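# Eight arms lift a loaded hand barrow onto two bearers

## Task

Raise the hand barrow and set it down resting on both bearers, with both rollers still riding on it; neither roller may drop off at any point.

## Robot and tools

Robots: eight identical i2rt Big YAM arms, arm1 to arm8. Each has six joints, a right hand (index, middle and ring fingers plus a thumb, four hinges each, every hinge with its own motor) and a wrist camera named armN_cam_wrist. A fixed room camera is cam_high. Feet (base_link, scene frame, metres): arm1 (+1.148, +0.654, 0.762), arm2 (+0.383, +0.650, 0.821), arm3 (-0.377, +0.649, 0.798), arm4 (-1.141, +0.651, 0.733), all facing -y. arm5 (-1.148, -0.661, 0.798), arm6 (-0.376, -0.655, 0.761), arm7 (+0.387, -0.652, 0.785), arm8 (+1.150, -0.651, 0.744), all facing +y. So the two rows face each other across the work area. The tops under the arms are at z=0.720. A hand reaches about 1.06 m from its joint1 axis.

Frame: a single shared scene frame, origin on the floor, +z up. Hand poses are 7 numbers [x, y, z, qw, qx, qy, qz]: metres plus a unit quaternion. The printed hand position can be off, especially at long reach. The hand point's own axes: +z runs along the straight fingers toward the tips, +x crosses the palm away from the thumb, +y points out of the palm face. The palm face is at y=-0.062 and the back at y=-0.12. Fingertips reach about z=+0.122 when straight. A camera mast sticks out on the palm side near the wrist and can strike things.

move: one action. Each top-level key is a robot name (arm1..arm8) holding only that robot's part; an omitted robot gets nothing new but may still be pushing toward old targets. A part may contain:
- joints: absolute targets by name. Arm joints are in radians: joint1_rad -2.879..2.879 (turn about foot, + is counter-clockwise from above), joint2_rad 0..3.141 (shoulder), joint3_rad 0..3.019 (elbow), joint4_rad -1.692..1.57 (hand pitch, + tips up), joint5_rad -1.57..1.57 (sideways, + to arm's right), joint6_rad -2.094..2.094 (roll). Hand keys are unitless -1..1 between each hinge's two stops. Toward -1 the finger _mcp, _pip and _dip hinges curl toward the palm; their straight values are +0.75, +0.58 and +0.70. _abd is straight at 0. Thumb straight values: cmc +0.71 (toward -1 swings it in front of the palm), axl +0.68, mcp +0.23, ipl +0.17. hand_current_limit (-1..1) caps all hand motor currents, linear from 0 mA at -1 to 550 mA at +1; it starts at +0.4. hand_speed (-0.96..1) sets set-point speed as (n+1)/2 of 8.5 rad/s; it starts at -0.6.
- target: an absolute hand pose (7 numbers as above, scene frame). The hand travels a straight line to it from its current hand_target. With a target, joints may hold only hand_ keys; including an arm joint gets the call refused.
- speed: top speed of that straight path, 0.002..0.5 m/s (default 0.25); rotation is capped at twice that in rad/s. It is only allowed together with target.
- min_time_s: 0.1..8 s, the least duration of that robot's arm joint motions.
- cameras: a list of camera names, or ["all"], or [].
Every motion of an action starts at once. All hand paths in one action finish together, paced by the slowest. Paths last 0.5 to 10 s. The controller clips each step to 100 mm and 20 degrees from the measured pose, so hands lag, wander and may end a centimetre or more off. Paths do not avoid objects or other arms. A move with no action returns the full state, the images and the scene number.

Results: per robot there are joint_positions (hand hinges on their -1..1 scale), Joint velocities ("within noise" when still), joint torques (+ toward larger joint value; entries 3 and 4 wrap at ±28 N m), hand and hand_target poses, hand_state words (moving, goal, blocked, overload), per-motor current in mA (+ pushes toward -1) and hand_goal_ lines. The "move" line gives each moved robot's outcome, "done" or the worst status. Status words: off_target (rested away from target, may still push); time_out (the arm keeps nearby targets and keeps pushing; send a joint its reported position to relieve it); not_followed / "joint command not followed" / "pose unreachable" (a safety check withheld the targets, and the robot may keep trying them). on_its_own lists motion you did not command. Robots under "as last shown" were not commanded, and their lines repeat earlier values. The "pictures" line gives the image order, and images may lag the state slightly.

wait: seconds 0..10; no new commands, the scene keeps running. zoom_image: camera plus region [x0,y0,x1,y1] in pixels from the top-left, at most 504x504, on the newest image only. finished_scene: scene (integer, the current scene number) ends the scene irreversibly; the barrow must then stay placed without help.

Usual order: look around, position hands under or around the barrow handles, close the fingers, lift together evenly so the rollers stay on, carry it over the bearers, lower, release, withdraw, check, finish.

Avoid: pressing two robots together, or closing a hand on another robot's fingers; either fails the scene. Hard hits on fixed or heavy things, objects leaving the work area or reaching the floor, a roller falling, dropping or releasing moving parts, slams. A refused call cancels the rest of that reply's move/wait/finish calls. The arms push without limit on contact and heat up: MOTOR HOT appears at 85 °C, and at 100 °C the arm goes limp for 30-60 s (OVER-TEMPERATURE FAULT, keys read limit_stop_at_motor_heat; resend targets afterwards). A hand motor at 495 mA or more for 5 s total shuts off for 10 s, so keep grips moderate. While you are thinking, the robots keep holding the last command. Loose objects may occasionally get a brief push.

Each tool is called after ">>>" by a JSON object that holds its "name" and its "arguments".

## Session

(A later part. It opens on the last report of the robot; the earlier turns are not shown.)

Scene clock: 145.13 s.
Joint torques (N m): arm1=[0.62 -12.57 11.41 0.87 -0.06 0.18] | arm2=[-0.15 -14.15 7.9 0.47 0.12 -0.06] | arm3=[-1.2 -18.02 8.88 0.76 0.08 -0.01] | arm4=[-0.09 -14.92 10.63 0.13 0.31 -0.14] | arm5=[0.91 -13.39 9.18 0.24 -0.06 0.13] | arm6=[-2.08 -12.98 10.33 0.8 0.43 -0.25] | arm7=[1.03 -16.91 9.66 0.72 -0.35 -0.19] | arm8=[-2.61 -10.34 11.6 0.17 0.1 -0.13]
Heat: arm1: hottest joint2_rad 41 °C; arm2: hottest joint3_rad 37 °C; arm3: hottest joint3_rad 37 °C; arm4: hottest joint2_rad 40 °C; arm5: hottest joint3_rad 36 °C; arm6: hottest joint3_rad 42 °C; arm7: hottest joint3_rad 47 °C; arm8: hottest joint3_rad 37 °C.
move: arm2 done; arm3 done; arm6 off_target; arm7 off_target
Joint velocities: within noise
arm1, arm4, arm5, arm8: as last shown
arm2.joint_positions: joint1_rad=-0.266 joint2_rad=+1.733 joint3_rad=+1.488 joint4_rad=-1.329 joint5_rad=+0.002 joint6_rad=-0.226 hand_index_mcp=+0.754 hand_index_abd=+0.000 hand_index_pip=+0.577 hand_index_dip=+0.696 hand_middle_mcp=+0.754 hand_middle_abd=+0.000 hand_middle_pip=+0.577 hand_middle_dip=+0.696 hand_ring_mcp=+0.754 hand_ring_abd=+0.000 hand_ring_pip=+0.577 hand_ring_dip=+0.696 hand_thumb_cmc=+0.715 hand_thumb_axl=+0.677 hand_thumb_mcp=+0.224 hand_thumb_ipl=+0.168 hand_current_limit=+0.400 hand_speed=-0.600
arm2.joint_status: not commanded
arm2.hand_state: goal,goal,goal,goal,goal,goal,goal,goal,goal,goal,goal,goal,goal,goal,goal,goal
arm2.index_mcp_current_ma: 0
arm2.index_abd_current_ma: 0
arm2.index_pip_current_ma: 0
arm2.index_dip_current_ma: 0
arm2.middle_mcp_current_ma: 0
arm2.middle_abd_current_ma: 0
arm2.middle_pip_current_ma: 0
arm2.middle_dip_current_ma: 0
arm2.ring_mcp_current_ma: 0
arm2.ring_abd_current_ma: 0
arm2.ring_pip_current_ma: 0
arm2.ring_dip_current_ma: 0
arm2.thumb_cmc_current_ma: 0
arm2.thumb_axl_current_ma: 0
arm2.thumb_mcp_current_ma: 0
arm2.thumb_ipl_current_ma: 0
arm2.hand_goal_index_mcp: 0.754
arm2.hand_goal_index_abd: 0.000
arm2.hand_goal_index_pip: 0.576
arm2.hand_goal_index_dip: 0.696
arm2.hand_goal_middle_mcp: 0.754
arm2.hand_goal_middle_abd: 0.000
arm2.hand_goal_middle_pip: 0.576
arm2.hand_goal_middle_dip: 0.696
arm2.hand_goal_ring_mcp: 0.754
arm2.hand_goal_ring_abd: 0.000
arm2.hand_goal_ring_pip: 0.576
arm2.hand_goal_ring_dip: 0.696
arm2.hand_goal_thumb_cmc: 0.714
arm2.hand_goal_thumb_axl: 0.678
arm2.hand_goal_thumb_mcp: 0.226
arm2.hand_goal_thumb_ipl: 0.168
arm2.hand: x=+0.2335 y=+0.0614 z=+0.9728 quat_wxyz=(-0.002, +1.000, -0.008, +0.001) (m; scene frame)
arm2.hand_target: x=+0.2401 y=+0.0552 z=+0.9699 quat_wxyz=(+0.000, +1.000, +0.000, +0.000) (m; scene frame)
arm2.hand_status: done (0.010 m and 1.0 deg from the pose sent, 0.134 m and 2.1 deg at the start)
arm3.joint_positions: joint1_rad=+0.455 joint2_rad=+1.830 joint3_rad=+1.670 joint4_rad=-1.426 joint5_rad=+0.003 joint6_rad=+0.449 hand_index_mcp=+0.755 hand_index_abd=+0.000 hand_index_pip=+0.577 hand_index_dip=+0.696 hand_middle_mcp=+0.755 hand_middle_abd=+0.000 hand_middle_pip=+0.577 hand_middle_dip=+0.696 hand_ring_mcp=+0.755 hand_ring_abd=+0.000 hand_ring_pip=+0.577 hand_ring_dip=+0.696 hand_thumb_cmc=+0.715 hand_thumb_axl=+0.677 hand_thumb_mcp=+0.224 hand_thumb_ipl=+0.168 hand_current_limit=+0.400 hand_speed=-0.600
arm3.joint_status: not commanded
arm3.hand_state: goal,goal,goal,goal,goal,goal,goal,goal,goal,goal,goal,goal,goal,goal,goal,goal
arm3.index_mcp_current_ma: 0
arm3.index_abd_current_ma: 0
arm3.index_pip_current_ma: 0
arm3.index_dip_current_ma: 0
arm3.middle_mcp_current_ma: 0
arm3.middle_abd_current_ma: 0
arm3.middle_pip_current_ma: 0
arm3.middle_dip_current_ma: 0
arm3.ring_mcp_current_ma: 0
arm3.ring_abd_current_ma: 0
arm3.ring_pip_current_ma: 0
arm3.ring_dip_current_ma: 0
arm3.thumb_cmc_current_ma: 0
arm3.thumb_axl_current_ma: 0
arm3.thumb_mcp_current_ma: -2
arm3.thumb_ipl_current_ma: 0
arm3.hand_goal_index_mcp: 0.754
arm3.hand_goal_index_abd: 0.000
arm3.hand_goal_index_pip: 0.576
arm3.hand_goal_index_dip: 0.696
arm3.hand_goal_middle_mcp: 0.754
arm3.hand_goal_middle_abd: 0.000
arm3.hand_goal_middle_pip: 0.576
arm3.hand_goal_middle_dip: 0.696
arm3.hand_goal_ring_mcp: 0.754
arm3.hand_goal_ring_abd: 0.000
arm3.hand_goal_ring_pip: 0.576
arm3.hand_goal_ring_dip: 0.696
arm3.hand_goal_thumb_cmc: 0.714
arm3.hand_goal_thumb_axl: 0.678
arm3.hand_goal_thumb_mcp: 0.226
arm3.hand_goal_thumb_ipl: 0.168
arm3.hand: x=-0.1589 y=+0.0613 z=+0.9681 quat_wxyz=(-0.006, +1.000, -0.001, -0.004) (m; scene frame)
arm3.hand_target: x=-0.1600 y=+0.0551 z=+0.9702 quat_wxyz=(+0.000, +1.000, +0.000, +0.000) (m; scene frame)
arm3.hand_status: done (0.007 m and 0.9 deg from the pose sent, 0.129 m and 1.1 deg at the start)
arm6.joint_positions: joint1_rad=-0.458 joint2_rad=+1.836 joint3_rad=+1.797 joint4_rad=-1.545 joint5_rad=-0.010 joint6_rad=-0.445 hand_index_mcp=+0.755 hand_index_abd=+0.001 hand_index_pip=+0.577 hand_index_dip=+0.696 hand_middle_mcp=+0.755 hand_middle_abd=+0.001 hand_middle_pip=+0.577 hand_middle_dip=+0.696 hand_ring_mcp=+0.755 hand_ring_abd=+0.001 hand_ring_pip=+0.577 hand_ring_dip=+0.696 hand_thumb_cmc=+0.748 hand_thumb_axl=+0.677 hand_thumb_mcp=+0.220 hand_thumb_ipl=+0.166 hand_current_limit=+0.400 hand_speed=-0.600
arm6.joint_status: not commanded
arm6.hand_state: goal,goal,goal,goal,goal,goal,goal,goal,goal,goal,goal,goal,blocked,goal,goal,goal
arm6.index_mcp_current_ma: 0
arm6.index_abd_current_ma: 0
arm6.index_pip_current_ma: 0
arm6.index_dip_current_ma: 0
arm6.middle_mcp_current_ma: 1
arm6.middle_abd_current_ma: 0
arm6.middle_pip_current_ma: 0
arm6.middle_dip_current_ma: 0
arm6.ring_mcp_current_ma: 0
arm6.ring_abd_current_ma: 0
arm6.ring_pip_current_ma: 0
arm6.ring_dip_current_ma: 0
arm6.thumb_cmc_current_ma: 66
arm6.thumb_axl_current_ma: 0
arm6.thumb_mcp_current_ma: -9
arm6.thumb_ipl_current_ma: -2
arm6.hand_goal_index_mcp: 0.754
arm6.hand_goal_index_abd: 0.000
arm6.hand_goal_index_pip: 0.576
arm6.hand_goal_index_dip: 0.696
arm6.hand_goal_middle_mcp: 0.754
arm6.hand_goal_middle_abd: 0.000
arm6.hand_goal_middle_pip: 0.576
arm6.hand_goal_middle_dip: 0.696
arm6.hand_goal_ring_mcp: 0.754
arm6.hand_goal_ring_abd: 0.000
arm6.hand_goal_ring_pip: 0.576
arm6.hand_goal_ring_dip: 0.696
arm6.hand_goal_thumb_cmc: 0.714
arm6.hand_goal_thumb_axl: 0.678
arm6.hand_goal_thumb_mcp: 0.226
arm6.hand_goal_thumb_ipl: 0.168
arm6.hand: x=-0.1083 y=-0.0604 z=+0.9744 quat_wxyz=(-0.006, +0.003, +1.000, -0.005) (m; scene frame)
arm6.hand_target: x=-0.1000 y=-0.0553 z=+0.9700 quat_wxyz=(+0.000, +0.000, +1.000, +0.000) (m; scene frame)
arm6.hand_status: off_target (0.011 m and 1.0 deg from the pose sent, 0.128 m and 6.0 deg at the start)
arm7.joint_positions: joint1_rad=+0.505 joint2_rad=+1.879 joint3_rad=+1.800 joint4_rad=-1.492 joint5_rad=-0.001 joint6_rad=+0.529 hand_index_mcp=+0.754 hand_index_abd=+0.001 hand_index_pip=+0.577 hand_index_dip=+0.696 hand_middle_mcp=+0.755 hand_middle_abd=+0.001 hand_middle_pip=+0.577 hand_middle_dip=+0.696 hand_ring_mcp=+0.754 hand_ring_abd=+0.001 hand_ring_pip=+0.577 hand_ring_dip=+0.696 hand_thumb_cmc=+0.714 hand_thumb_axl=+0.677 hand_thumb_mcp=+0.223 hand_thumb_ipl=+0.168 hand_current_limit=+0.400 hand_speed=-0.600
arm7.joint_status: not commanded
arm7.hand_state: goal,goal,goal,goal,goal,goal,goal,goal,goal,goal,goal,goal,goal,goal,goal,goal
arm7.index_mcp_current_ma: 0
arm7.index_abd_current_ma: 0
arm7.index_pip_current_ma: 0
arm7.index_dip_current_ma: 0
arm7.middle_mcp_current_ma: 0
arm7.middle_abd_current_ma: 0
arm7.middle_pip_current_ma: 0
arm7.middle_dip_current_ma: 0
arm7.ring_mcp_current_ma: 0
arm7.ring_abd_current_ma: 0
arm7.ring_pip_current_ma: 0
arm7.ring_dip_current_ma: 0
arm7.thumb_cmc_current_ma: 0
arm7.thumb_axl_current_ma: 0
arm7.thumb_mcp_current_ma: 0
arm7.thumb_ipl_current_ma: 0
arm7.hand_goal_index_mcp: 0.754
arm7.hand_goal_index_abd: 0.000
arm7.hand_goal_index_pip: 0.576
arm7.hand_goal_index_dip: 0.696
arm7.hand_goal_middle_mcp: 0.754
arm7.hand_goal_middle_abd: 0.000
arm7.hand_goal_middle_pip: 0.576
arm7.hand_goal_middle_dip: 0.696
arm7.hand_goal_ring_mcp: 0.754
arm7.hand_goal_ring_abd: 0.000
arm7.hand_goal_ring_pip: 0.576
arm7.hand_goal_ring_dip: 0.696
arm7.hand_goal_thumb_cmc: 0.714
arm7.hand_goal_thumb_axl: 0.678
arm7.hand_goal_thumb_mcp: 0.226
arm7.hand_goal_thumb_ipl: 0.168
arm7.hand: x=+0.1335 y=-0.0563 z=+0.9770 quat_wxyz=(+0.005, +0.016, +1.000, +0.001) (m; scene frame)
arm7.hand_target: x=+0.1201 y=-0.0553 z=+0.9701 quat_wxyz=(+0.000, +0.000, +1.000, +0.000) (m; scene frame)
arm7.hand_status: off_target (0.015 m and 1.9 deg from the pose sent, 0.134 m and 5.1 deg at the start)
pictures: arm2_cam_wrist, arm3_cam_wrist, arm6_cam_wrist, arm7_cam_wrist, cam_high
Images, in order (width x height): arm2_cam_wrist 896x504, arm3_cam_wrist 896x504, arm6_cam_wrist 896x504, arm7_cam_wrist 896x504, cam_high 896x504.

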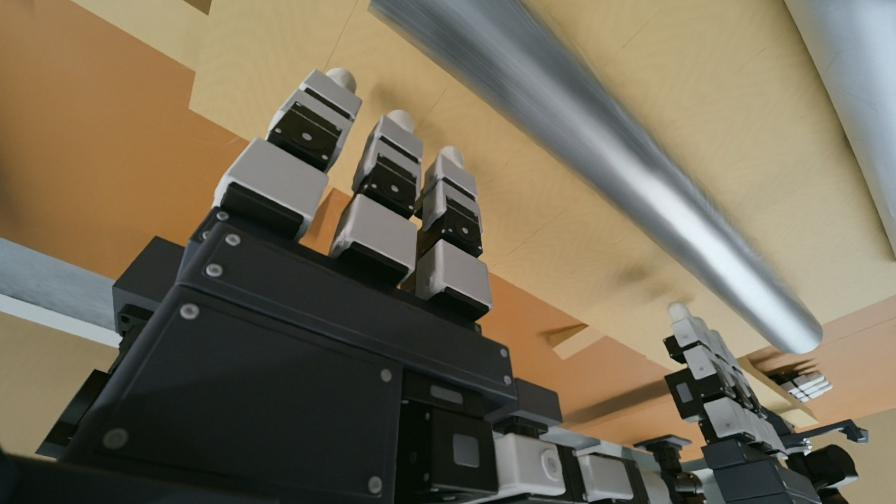

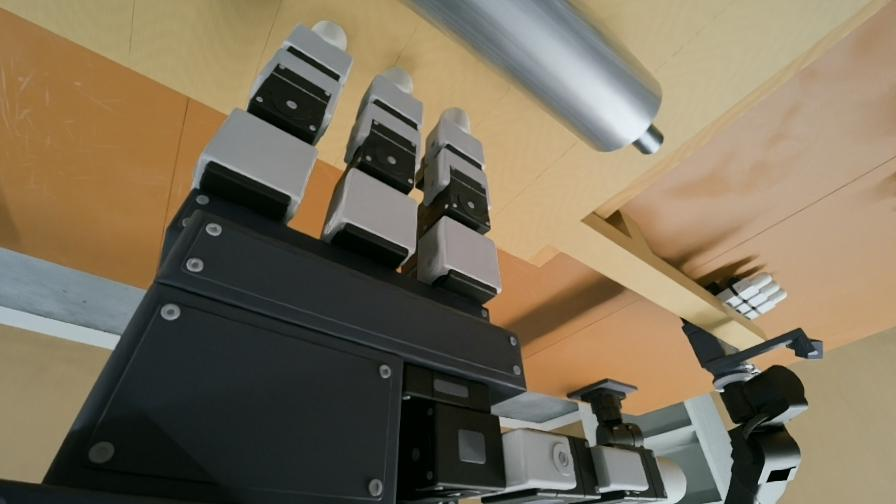

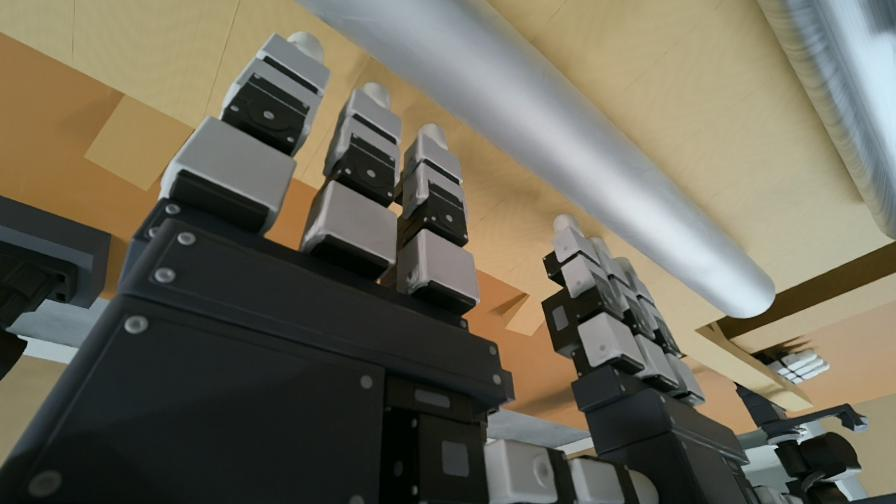

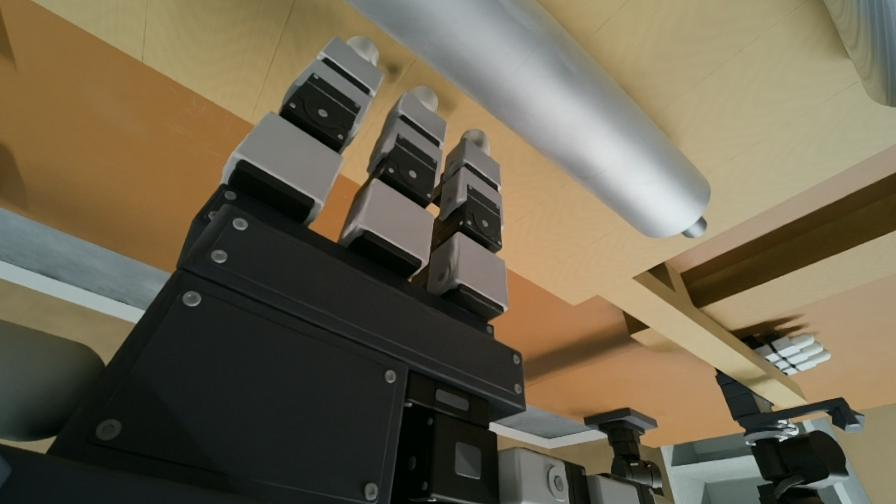

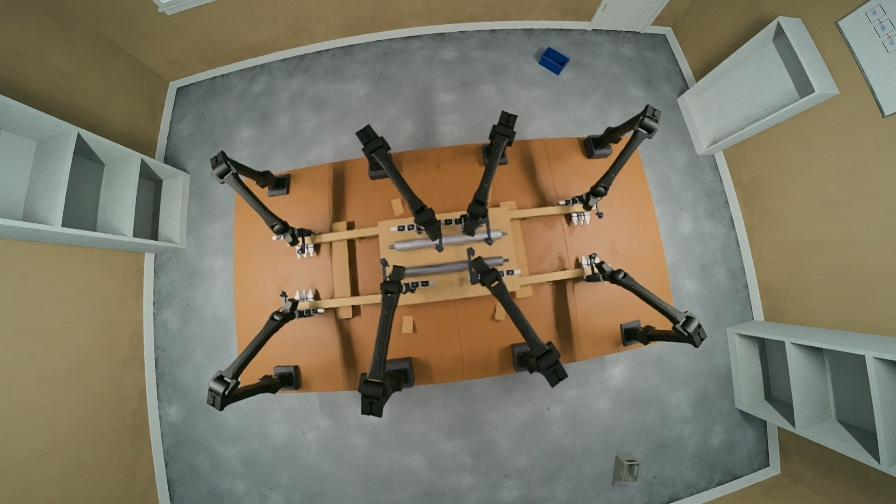

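>>> {"name": "move", "arguments": {"arm6": {"target": [-0.16, -0.055, 0.972, 0, 0, 1, 0], "speed": 0.12}, "cameras": ["arm6_cam_wrist", "arm7_cam_wrist"]}}

Scene clock: 147.40 s.
Joint torques (N m): arm1=[0.62 -12.28 11.47 0.85 -0.04 0.19] | arm2=[0.03 -14.15 7.86 0.47 0.12 -0.06] | arm3=[-1.67 -17.44 9.03 0.75 0.07 -0.03] | arm4=[-0.26 -14.74 10.67 0.1 0.29 -0.12] | arm5=[0.91 -13.39 9.18 0.23 -0.06 0.13] | arm6=[-1.67 -15.21 9.46 0.36 0.18 -0.07] | arm7=[1.03 -16.32 9.69 0.59 -0.05 -0.11] | arm8=[-2.61 -10.29 11.58 0.17 0.1 -0.13]
Heat: arm1: hottest joint2_rad 41 °C; arm2: hottest joint3_rad 36 °C; arm3: hottest joint3_rad 37 °C; arm4: hottest joint2_rad 40 °C; arm5: hottest joint3_rad 36 °C; arm6: hottest joint3_rad 42 °C; arm7: hottest joint3_rad 47 °C; arm8: hottest joint3_rad 38 °C.
move: arm6 off_target
Joint velocities: within noise
arm1, arm2, arm3, arm4, arm5, arm7, arm8: as last shown
arm3.joint_positions: joint1_rad=+0.455 joint2_rad=+1.830 joint3_rad=+1.670 joint4_rad=-1.426 joint5_rad=+0.002 joint6_rad=+0.449 hand_index_mcp=+0.755 hand_index_abd=+0.000 hand_index_pip=+0.577 hand_index_dip=+0.696 hand_middle_mcp=+0.755 hand_middle_abd=+0.000 hand_middle_pip=+0.577 hand_middle_dip=+0.696 hand_ring_mcp=+0.755 hand_ring_abd=+0.000 hand_ring_pip=+0.577 hand_ring_dip=+0.696 hand_thumb_cmc=+0.715 hand_thumb_axl=+0.677 hand_thumb_mcp=+0.224 hand_thumb_ipl=+0.168 hand_current_limit=+0.400 hand_speed=-0.600
arm3.hand: x=-0.1588 y=+0.0614 z=+0.9681 quat_wxyz=(-0.006, +1.000, -0.001, -0.004) (m; scene frame)
arm3.hand_target: x=-0.1600 y=+0.0551 z=+0.9701 quat_wxyz=(+0.000, +1.000, +0.000, +0.000) (m; scene frame)
arm6.joint_positions: joint1_rad=-0.365 joint2_rad=+1.803 joint3_rad=+1.718 joint4_rad=-1.512 joint5_rad=-0.003 joint6_rad=-0.371 hand_index_mcp=+0.755 hand_index_abd=+0.003 hand_index_pip=+0.577 hand_index_dip=+0.696 hand_middle_mcp=+0.755 hand_middle_abd=+0.001 hand_middle_pip=+0.577 hand_middle_dip=+0.696 hand_ring_mcp=+0.755 hand_ring_abd=+0.001 hand_ring_pip=+0.577 hand_ring_dip=+0.696 hand_thumb_cmc=+0.716 hand_thumb_axl=+0.677 hand_thumb_mcp=+0.223 hand_thumb_ipl=+0.167 hand_current_limit=+0.400 hand_speed=-0.600
arm6.joint_status: not commanded
arm6.hand_state: goal,goal,goal,goal,goal,goal,goal,goal,goal,goal,goal,goal,goal,goal,goal,goal
arm6.index_mcp_current_ma: 0
arm6.index_abd_current_ma: 2
arm6.index_pip_current_ma: 0
arm6.index_dip_current_ma: 0
arm6.middle_mcp_current_ma: 0
arm6.middle_abd_current_ma: 0
arm6.middle_pip_current_ma: 0
arm6.middle_dip_current_ma: 0
arm6.ring_mcp_current_ma: 0
arm6.ring_abd_current_ma: 0
arm6.ring_pip_current_ma: 0
arm6.ring_dip_current_ma: 0
arm6.thumb_cmc_current_ma: 1
arm6.thumb_axl_current_ma: 0
arm6.thumb_mcp_current_ma: -3
arm6.thumb_ipl_current_ma: -1
arm6.hand_goal_index_mcp: 0.754
arm6.hand_goal_index_abd: 0.000
arm6.hand_goal_index_pip: 0.576
arm6.hand_goal_index_dip: 0.696
arm6.hand_goal_middle_mcp: 0.754
arm6.hand_goal_middle_abd: 0.000
arm6.hand_goal_middle_pip: 0.576
arm6.hand_goal_middle_dip: 0.696
arm6.hand_goal_ring_mcp: 0.754
arm6.hand_goal_ring_abd: 0.000
arm6.hand_goal_ring_pip: 0.576
arm6.hand_goal_ring_dip: 0.696
arm6.hand_goal_thumb_cmc: 0.714
arm6.hand_goal_thumb_axl: 0.678
arm6.hand_goal_thumb_mcp: 0.226
arm6.hand_goal_thumb_ipl: 0.168
arm6.hand: x=-0.1626 y=-0.0549 z=+0.9606 quat_wxyz=(-0.005, -0.006, +1.000, -0.013) (m; scene frame)
arm6.hand_target: x=-0.1602 y=-0.0551 z=+0.9720 quat_wxyz=(+0.000, +0.000, +1.000, +0.000) (m; scene frame)
arm6.hand_status: off_target (0.012 m and 1.8 deg from the pose sent, 0.052 m and 1.0 deg at the start)
arm7.joint_positions: joint1_rad=+0.506 joint2_rad=+1.879 joint3_rad=+1.800 joint4_rad=-1.489 joint5_rad=-0.009 joint6_rad=+0.523 hand_index_mcp=+0.754 hand_index_abd=+0.001 hand_index_pip=+0.577 hand_index_dip=+0.696 hand_middle_mcp=+0.755 hand_middle_abd=+0.001 hand_middle_pip=+0.577 hand_middle_dip=+0.696 hand_ring_mcp=+0.754 hand_ring_abd=+0.001 hand_ring_pip=+0.577 hand_ring_dip=+0.696 hand_thumb_cmc=+0.714 hand_thumb_axl=+0.677 hand_thumb_mcp=+0.223 hand_thumb_ipl=+0.168 hand_current_limit=+0.400 hand_speed=-0.600
arm7.hand: x=+0.1309 y=-0.0565 z=+0.9767 quat_wxyz=(+0.001, +0.012, +1.000, +0.001) (m; scene frame)
pictures: arm6_cam_wrist, arm7_cam_wrist
Images, in order (width x height): arm6_cam_wrist 896x504, arm7_cam_wrist 896x504.

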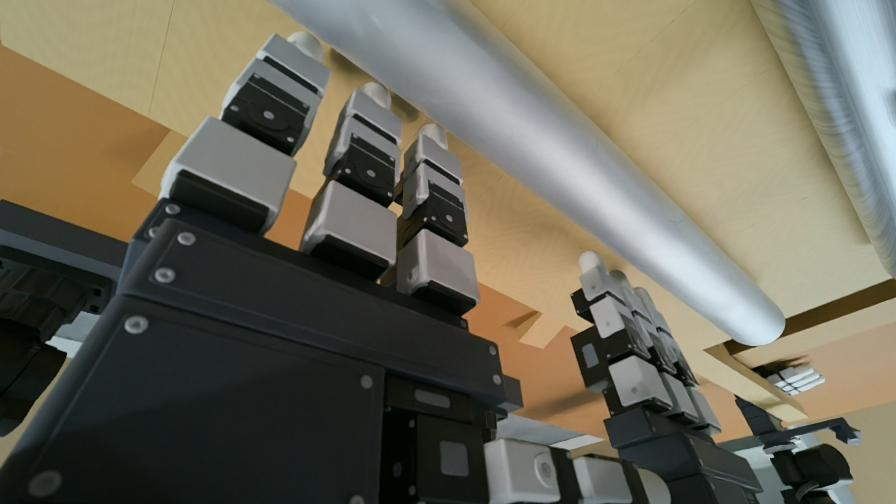

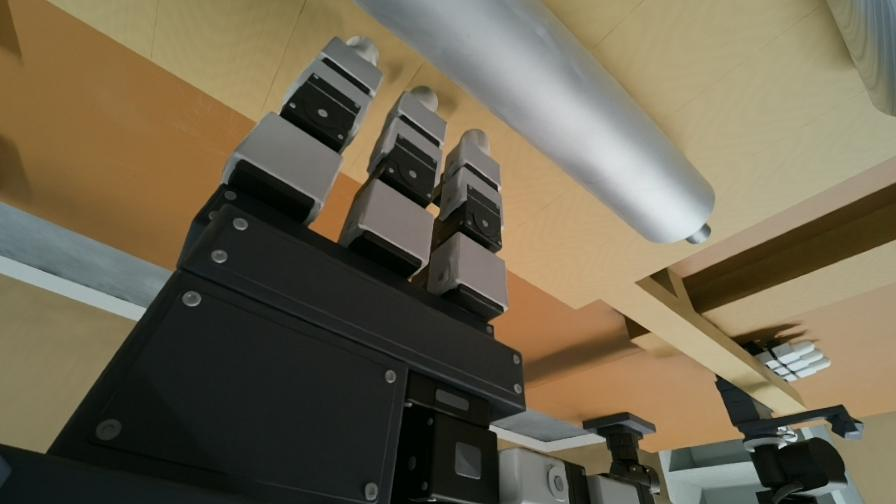

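>>> {"name": "move", "arguments": {"arm1": {"joints": {"hand_current_limit": 0.75, "hand_index_mcp": -0.55, "hand_middle_mcp": -0.55, "hand_ring_mcp": -0.55, "hand_index_dip": -0.1, "hand_middle_dip": -0.1, "hand_ring_dip": -0.1}}, "arm4": {"joints": {"hand_current_limit": 0.75, "hand_index_mcp": -0.55, "hand_middle_mcp": -0.55, "hand_ring_mcp": -0.55, "hand_index_dip": -0.1, "hand_middle_dip": -0.1, "hand_ring_dip": -0.1}}, "arm5": {"joints": {"hand_current_limit": 0.75, "hand_index_mcp": -0.55, "hand_middle_mcp": -0.55, "hand_ring_mcp": -0.55, "hand_index_dip": -0.1, "hand_middle_dip": -0.1, "hand_ring_dip": -0.1}}, "arm8": {"joints": {"hand_current_limit": 0.75, "hand_index_mcp": -0.55, "hand_middle_mcp": -0.55, "hand_ring_mcp": -0.55, "hand_index_dip": -0.1, "hand_middle_dip": -0.1, "hand_ring_dip": -0.1}}, "cameras": ["arm1_cam_wrist", "arm4_cam_wrist", "arm5_cam_wrist", "arm8_cam_wrist"]}}

Scene clock: 149.63 s.
Joint torques (N m): arm1=[0.62 -12.57 11.34 0.83 -0.06 0.2] | arm2=[-0.09 -14.15 7.83 0.49 0.11 -0.06] | arm3=[-1.14 -17.67 9.05 0.66 0.07 -0.03] | arm4=[-0.21 -15.09 10.59 0.12 0.3 -0.15] | arm5=[0.91 -14.45 9.1 0.24 -0.06 0.1] | arm6=[-1.61 -15.27 9.46 0.36 0.18 -0.04] | arm7=[0.97 -16.32 9.69 0.55 -0.05 -0.12] | arm8=[-2.55 -11.05 11.51 0.14 0.15 -0.11]
Heat: arm1: hottest joint2_rad 41 °C; arm2: hottest joint3_rad 36 °C; arm3: hottest joint3_rad 37 °C; arm4: hottest joint2_rad 40 °C; arm5: hottest joint3_rad 36 °C; arm6: hottest joint3_rad 42 °C; arm7: hottest joint3_rad 47 °C; arm8: hottest joint3_rad 38 °C.
move: arm1 off_target; arm4 off_target; arm5 off_target; arm8 off_target
Joint velocities: within noise
arm1.joint_positions: joint1_rad=-0.436 joint2_rad=+1.785 joint3_rad=+1.073 joint4_rad=-0.867 joint5_rad=-0.009 joint6_rad=-0.460 hand_index_mcp=-0.526 hand_index_abd=+0.000 hand_index_pip=+0.577 hand_index_dip=-0.096 hand_middle_mcp=-0.527 hand_middle_abd=+0.000 hand_middle_pip=+0.577 hand_middle_dip=-0.097 hand_ring_mcp=-0.529 hand_ring_abd=+0.000 hand_ring_pip=+0.577 hand_ring_dip=-0.097 hand_thumb_cmc=+0.715 hand_thumb_axl=+0.677 hand_thumb_mcp=+0.223 hand_thumb_ipl=+0.168 hand_current_limit=+0.750 hand_speed=-0.600
arm1.joint_status: hand_index_mcp off_target (ended at -0.526, target -0.550); hand_middle_mcp off_target (ended at -0.527, target -0.550); hand_ring_mcp off_target (ended at -0.529, target -0.550); the others done
arm1.hand_state: blocked,goal,goal,goal,blocked,goal,goal,goal,blocked,goal,goal,goal,goal,goal,goal,goal
arm1.index_mcp_current_ma: 122
arm1.index_abd_current_ma: 1
arm1.index_pip_current_ma: 4
arm1.index_dip_current_ma: 17
arm1.middle_mcp_current_ma: 118
arm1.middle_abd_current_ma: 1
arm1.middle_pip_current_ma: 4
arm1.middle_dip_current_ma: 14
arm1.ring_mcp_current_ma: 109
arm1.ring_abd_current_ma: 1
arm1.ring_pip_current_ma: 4
arm1.ring_dip_current_ma: 14
arm1.thumb_cmc_current_ma: 4
arm1.thumb_axl_current_ma: -4
arm1.thumb_mcp_current_ma: -18
arm1.thumb_ipl_current_ma: -2
arm1.hand_goal_index_mcp: -0.550
arm1.hand_goal_index_abd: 0.000
arm1.hand_goal_index_pip: 0.576
arm1.hand_goal_index_dip: -0.100
arm1.hand_goal_middle_mcp: -0.550
arm1.hand_goal_middle_abd: 0.000
arm1.hand_goal_middle_pip: 0.576
arm1.hand_goal_middle_dip: -0.100
arm1.hand_goal_ring_mcp: -0.550
arm1.hand_goal_ring_abd: 0.000
arm1.hand_goal_ring_pip: 0.576
arm1.hand_goal_ring_dip: -0.100
arm1.hand_goal_thumb_cmc: 0.714
arm1.hand_goal_thumb_axl: 0.678
arm1.hand_goal_thumb_mcp: 0.226
arm1.hand_goal_thumb_ipl: 0.168
arm1.hand: x=+0.9253 y=+0.1597 z=+0.7446 quat_wxyz=(-0.008, +1.000, +0.002, +0.004) (m; scene frame)
arm1.hand_target: x=+0.9204 y=+0.1408 z=+0.7484 quat_wxyz=(+0.000, +1.000, +0.000, +0.000) (m; scene frame)
arm1.hand_status: not commanded
arm2, arm3, arm6, arm7: as last shown
arm4.joint_positions: joint1_rad=+0.546 joint2_rad=+1.794 joint3_rad=+1.194 joint4_rad=-0.968 joint5_rad=-0.001 joint6_rad=+0.562 hand_index_mcp=-0.528 hand_index_abd=+0.000 hand_index_pip=+0.577 hand_index_dip=-0.096 hand_middle_mcp=-0.526 hand_middle_abd=+0.000 hand_middle_pip=+0.577 hand_middle_dip=-0.097 hand_ring_mcp=-0.527 hand_ring_abd=-0.003 hand_ring_pip=+0.581 hand_ring_dip=-0.097 hand_thumb_cmc=+0.715 hand_thumb_axl=+0.677 hand_thumb_mcp=+0.223 hand_thumb_ipl=+0.168 hand_current_limit=+0.750 hand_speed=-0.600
arm4.joint_status: hand_index_mcp off_target (ended at -0.528, target -0.550); hand_middle_mcp off_target (ended at -0.526, target -0.550); hand_ring_mcp off_target (ended at -0.527, target -0.550); the others done
arm4.hand_state: blocked,goal,goal,goal,blocked,goal,goal,goal,blocked,goal,goal,goal,goal,goal,goal,goal
arm4.index_mcp_current_ma: 112
arm4.index_abd_current_ma: 2
arm4.index_pip_current_ma: 4
arm4.index_dip_current_ma: 18
arm4.middle_mcp_current_ma: 122
arm4.middle_abd_current_ma: 2
arm4.middle_pip_current_ma: 4
arm4.middle_dip_current_ma: 16
arm4.ring_mcp_current_ma: 118
arm4.ring_abd_current_ma: -12
arm4.ring_pip_current_ma: 25
arm4.ring_dip_current_ma: 14
arm4.thumb_cmc_current_ma: 7
arm4.thumb_axl_current_ma: -4
arm4.thumb_mcp_current_ma: -16
arm4.thumb_ipl_current_ma: -2
arm4.hand_goal_index_mcp: -0.550
arm4.hand_goal_index_abd: 0.000
arm4.hand_goal_index_pip: 0.576
arm4.hand_goal_index_dip: -0.100
arm4.hand_goal_middle_mcp: -0.550
arm4.hand_goal_middle_abd: 0.000
arm4.hand_goal_middle_pip: 0.576
arm4.hand_goal_middle_dip: -0.100
arm4.hand_goal_ring_mcp: -0.550
arm4.hand_goal_ring_abd: 0.000
arm4.hand_goal_ring_pip: 0.576
arm4.hand_goal_ring_dip: -0.100
arm4.hand_goal_thumb_cmc: 0.714
arm4.hand_goal_thumb_axl: 0.678
arm4.hand_goal_thumb_mcp: 0.226
arm4.hand_goal_thumb_ipl: 0.168
arm4.hand: x=-0.9013 y=+0.1537 z=+0.7543 quat_wxyz=(+0.001, +1.000, +0.003, +0.002) (m; scene frame)
arm4.hand_target: x=-0.9003 y=+0.1404 z=+0.7521 quat_wxyz=(+0.000, +1.000, +0.000, +0.000) (m; scene frame)
arm4.hand_status: not commanded
arm5.joint_positions: joint1_rad=-0.611 joint2_rad=+1.903 joint3_rad=+1.126 joint4_rad=-0.802 joint5_rad=-0.001 joint6_rad=-0.585 hand_index_mcp=-0.530 hand_index_abd=-0.001 hand_index_pip=+0.577 hand_index_dip=-0.097 hand_middle_mcp=-0.525 hand_middle_abd=+0.000 hand_middle_pip=+0.577 hand_middle_dip=-0.097 hand_ring_mcp=-0.530 hand_ring_abd=+0.001 hand_ring_pip=+0.577 hand_ring_dip=-0.097 hand_thumb_cmc=+0.715 hand_thumb_axl=+0.677 hand_thumb_mcp=+0.223 hand_thumb_ipl=+0.168 hand_current_limit=+0.750 hand_speed=-0.600
arm5.joint_status: hand_index_mcp off_target (ended at -0.530, target -0.550); hand_middle_mcp off_target (ended at -0.525, target -0.550); the others done
arm5.hand_state: blocked,goal,goal,goal,blocked,goal,goal,goal,goal,goal,goal,goal,goal,goal,goal,goal
arm5.index_mcp_current_ma: 24
arm5.index_abd_current_ma: 0
arm5.index_pip_current_ma: 0
arm5.index_dip_current_ma: 1
arm5.middle_mcp_current_ma: 32
arm5.middle_abd_current_ma: 0
arm5.middle_pip_current_ma: 0
arm5.middle_dip_current_ma: 1
arm5.ring_mcp_current_ma: 22
arm5.ring_abd_current_ma: 0
arm5.ring_pip_current_ma: 0
arm5.ring_dip_current_ma: 1
arm5.thumb_cmc_current_ma: 0
arm5.thumb_axl_current_ma: 0
arm5.thumb_mcp_current_ma: -1
arm5.thumb_ipl_current_ma: 0
arm5.hand_goal_index_mcp: -0.550
arm5.hand_goal_index_abd: 0.000
arm5.hand_goal_index_pip: 0.576
arm5.hand_goal_index_dip: -0.100
arm5.hand_goal_middle_mcp: -0.550
arm5.hand_goal_middle_abd: 0.000
arm5.hand_goal_middle_pip: 0.576
arm5.hand_goal_middle_dip: -0.100
arm5.hand_goal_ring_mcp: -0.550
arm5.hand_goal_ring_abd: 0.000
arm5.hand_goal_ring_pip: 0.576
arm5.hand_goal_ring_dip: -0.100
arm5.hand_goal_thumb_cmc: 0.714
arm5.hand_goal_thumb_axl: 0.678
arm5.hand_goal_thumb_mcp: 0.226
arm5.hand_goal_thumb_ipl: 0.168
arm5.hand: x=-0.8615 y=-0.1751 z=+0.7459 quat_wxyz=(-0.003, -0.001, +1.000, -0.005) (m; scene frame)
arm5.hand_target: x=-0.8603 y=-0.1604 z=+0.7501 quat_wxyz=(+0.000, +0.000, +1.000, +0.000) (m; scene frame)
arm5.hand_status: not commanded
arm6.joint_positions: joint1_rad=-0.365 joint2_rad=+1.803 joint3_rad=+1.718 joint4_rad=-1.512 joint5_rad=-0.003 joint6_rad=-0.370 hand_index_mcp=+0.755 hand_index_abd=+0.003 hand_index_pip=+0.577 hand_index_dip=+0.696 hand_middle_mcp=+0.755 hand_middle_abd=+0.001 hand_middle_pip=+0.577 hand_middle_dip=+0.696 hand_ring_mcp=+0.755 hand_ring_abd=+0.001 hand_ring_pip=+0.577 hand_ring_dip=+0.696 hand_thumb_cmc=+0.716 hand_thumb_axl=+0.677 hand_thumb_mcp=+0.223 hand_thumb_ipl=+0.167 hand_current_limit=+0.400 hand_speed=-0.600
arm6.hand: x=-0.1625 y=-0.0549 z=+0.9606 quat_wxyz=(-0.005, -0.006, +1.000, -0.013) (m; scene frame)
arm6.hand_target: x=-0.1601 y=-0.0551 z=+0.9720 quat_wxyz=(+0.000, +0.000, +1.000, +0.000) (m; scene frame)
arm8.joint_positions: joint1_rad=+0.520 joint2_rad=+1.734 joint3_rad=+1.076 joint4_rad=-0.904 joint5_rad=-0.008 joint6_rad=+0.480 hand_index_mcp=-0.525 hand_index_abd=-0.003 hand_index_pip=+0.580 hand_index_dip=-0.097 hand_middle_mcp=-0.526 hand_middle_abd=+0.001 hand_middle_pip=+0.577 hand_middle_dip=-0.097 hand_ring_mcp=-0.529 hand_ring_abd=+0.001 hand_ring_pip=+0.577 hand_ring_dip=-0.097 hand_thumb_cmc=+0.715 hand_thumb_axl=+0.677 hand_thumb_mcp=+0.224 hand_thumb_ipl=+0.168 hand_current_limit=+0.750 hand_speed=-0.600
arm8.joint_status: hand_index_mcp off_target (ended at -0.525, target -0.550); hand_middle_mcp off_target (ended at -0.526, target -0.550); hand_ring_mcp off_target (ended at -0.529, target -0.550); the others done
arm8.hand_state: blocked,goal,goal,goal,blocked,goal,goal,goal,blocked,goal,goal,goal,goal,goal,goal,goal
arm8.index_mcp_current_ma: 41
arm8.index_abd_current_ma: -2
arm8.index_pip_current_ma: 3
arm8.index_dip_current_ma: 2
arm8.middle_mcp_current_ma: 39
arm8.middle_abd_current_ma: 0
arm8.middle_pip_current_ma: 0
arm8.middle_dip_current_ma: 2
arm8.ring_mcp_current_ma: 32
arm8.ring_abd_current_ma: 0
arm8.ring_pip_current_ma: 0
arm8.ring_dip_current_ma: 2
arm8.thumb_cmc_current_ma: 1
arm8.thumb_axl_current_ma: 0
arm8.thumb_mcp_current_ma: -2
arm8.thumb_ipl_current_ma: 0
arm8.hand_goal_index_mcp: -0.550
arm8.hand_goal_index_abd: 0.000
arm8.hand_goal_index_pip: 0.576
arm8.hand_goal_index_dip: -0.100
arm8.hand_goal_middle_mcp: -0.550
arm8.hand_goal_middle_abd: 0.000
arm8.hand_goal_middle_pip: 0.576
arm8.hand_goal_middle_dip: -0.100
arm8.hand_goal_ring_mcp: -0.550
arm8.hand_goal_ring_abd: 0.000
arm8.hand_goal_ring_pip: 0.576
arm8.hand_goal_ring_dip: -0.100
arm8.hand_goal_thumb_cmc: 0.714
arm8.hand_goal_thumb_axl: 0.678
arm8.hand_goal_thumb_mcp: 0.226
arm8.hand_goal_thumb_ipl: 0.168
arm8.hand: x=+0.9618 y=-0.1632 z=+0.7500 quat_wxyz=(+0.002, +0.000, +1.000, -0.001) (m; scene frame)
arm8.hand_target: x=+0.9603 y=-0.1504 z=+0.7520 quat_wxyz=(+0.000, +0.000, +1.000, +0.000) (m; scene frame)
arm8.hand_status: not commanded
pictures: arm1_cam_wrist, arm4_cam_wrist, arm5_cam_wrist, arm8_cam_wrist
Images, in order (width x height): arm1_cam_wrist 896x504, arm4_cam_wrist 896x504, arm5_cam_wrist 896x504, arm8_cam_wrist 896x504.

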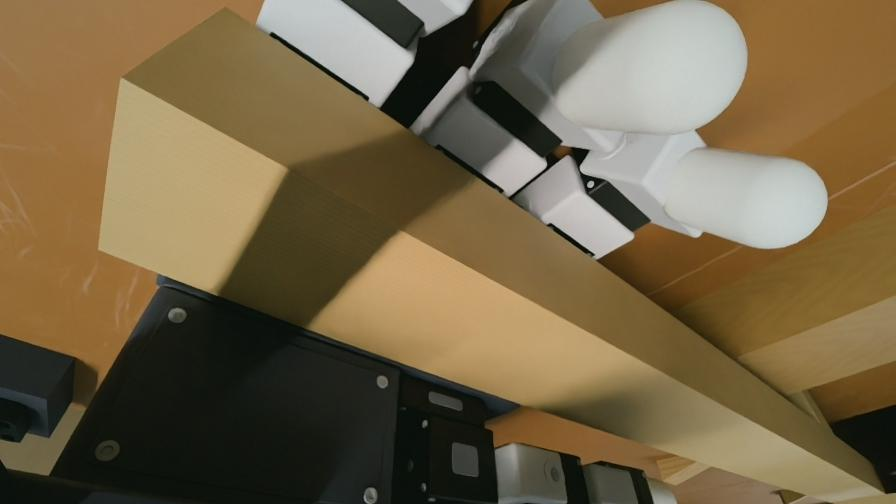

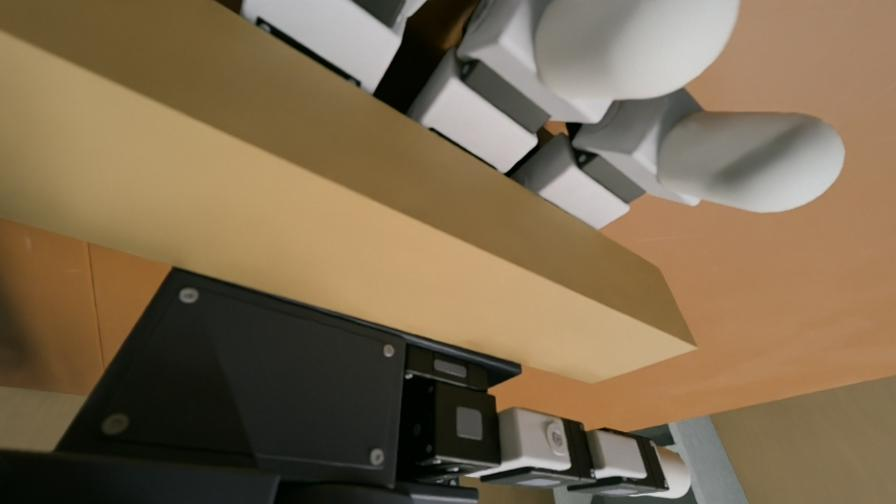

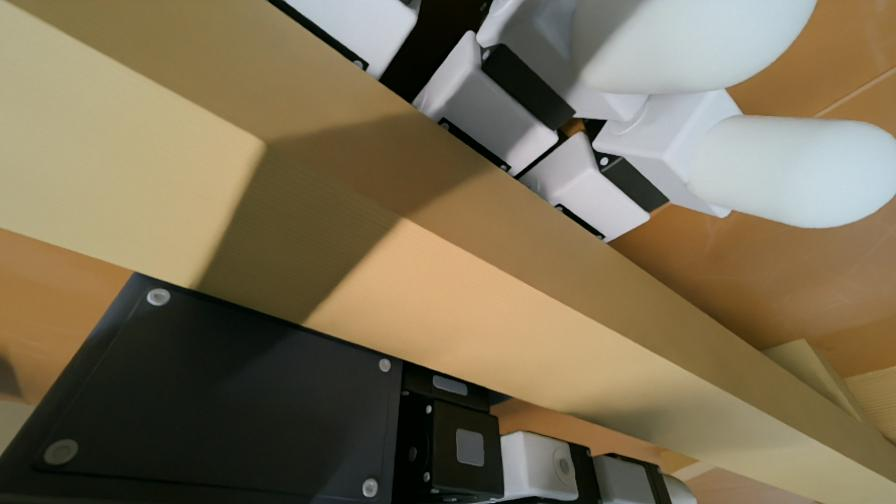

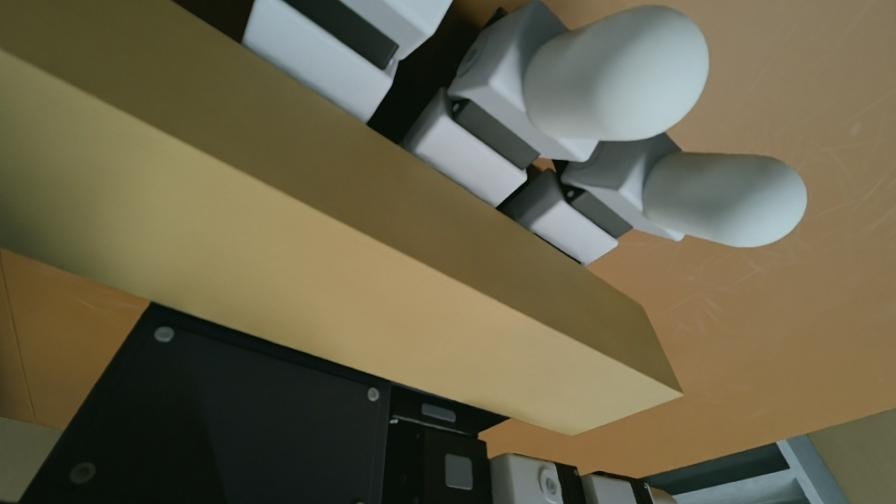

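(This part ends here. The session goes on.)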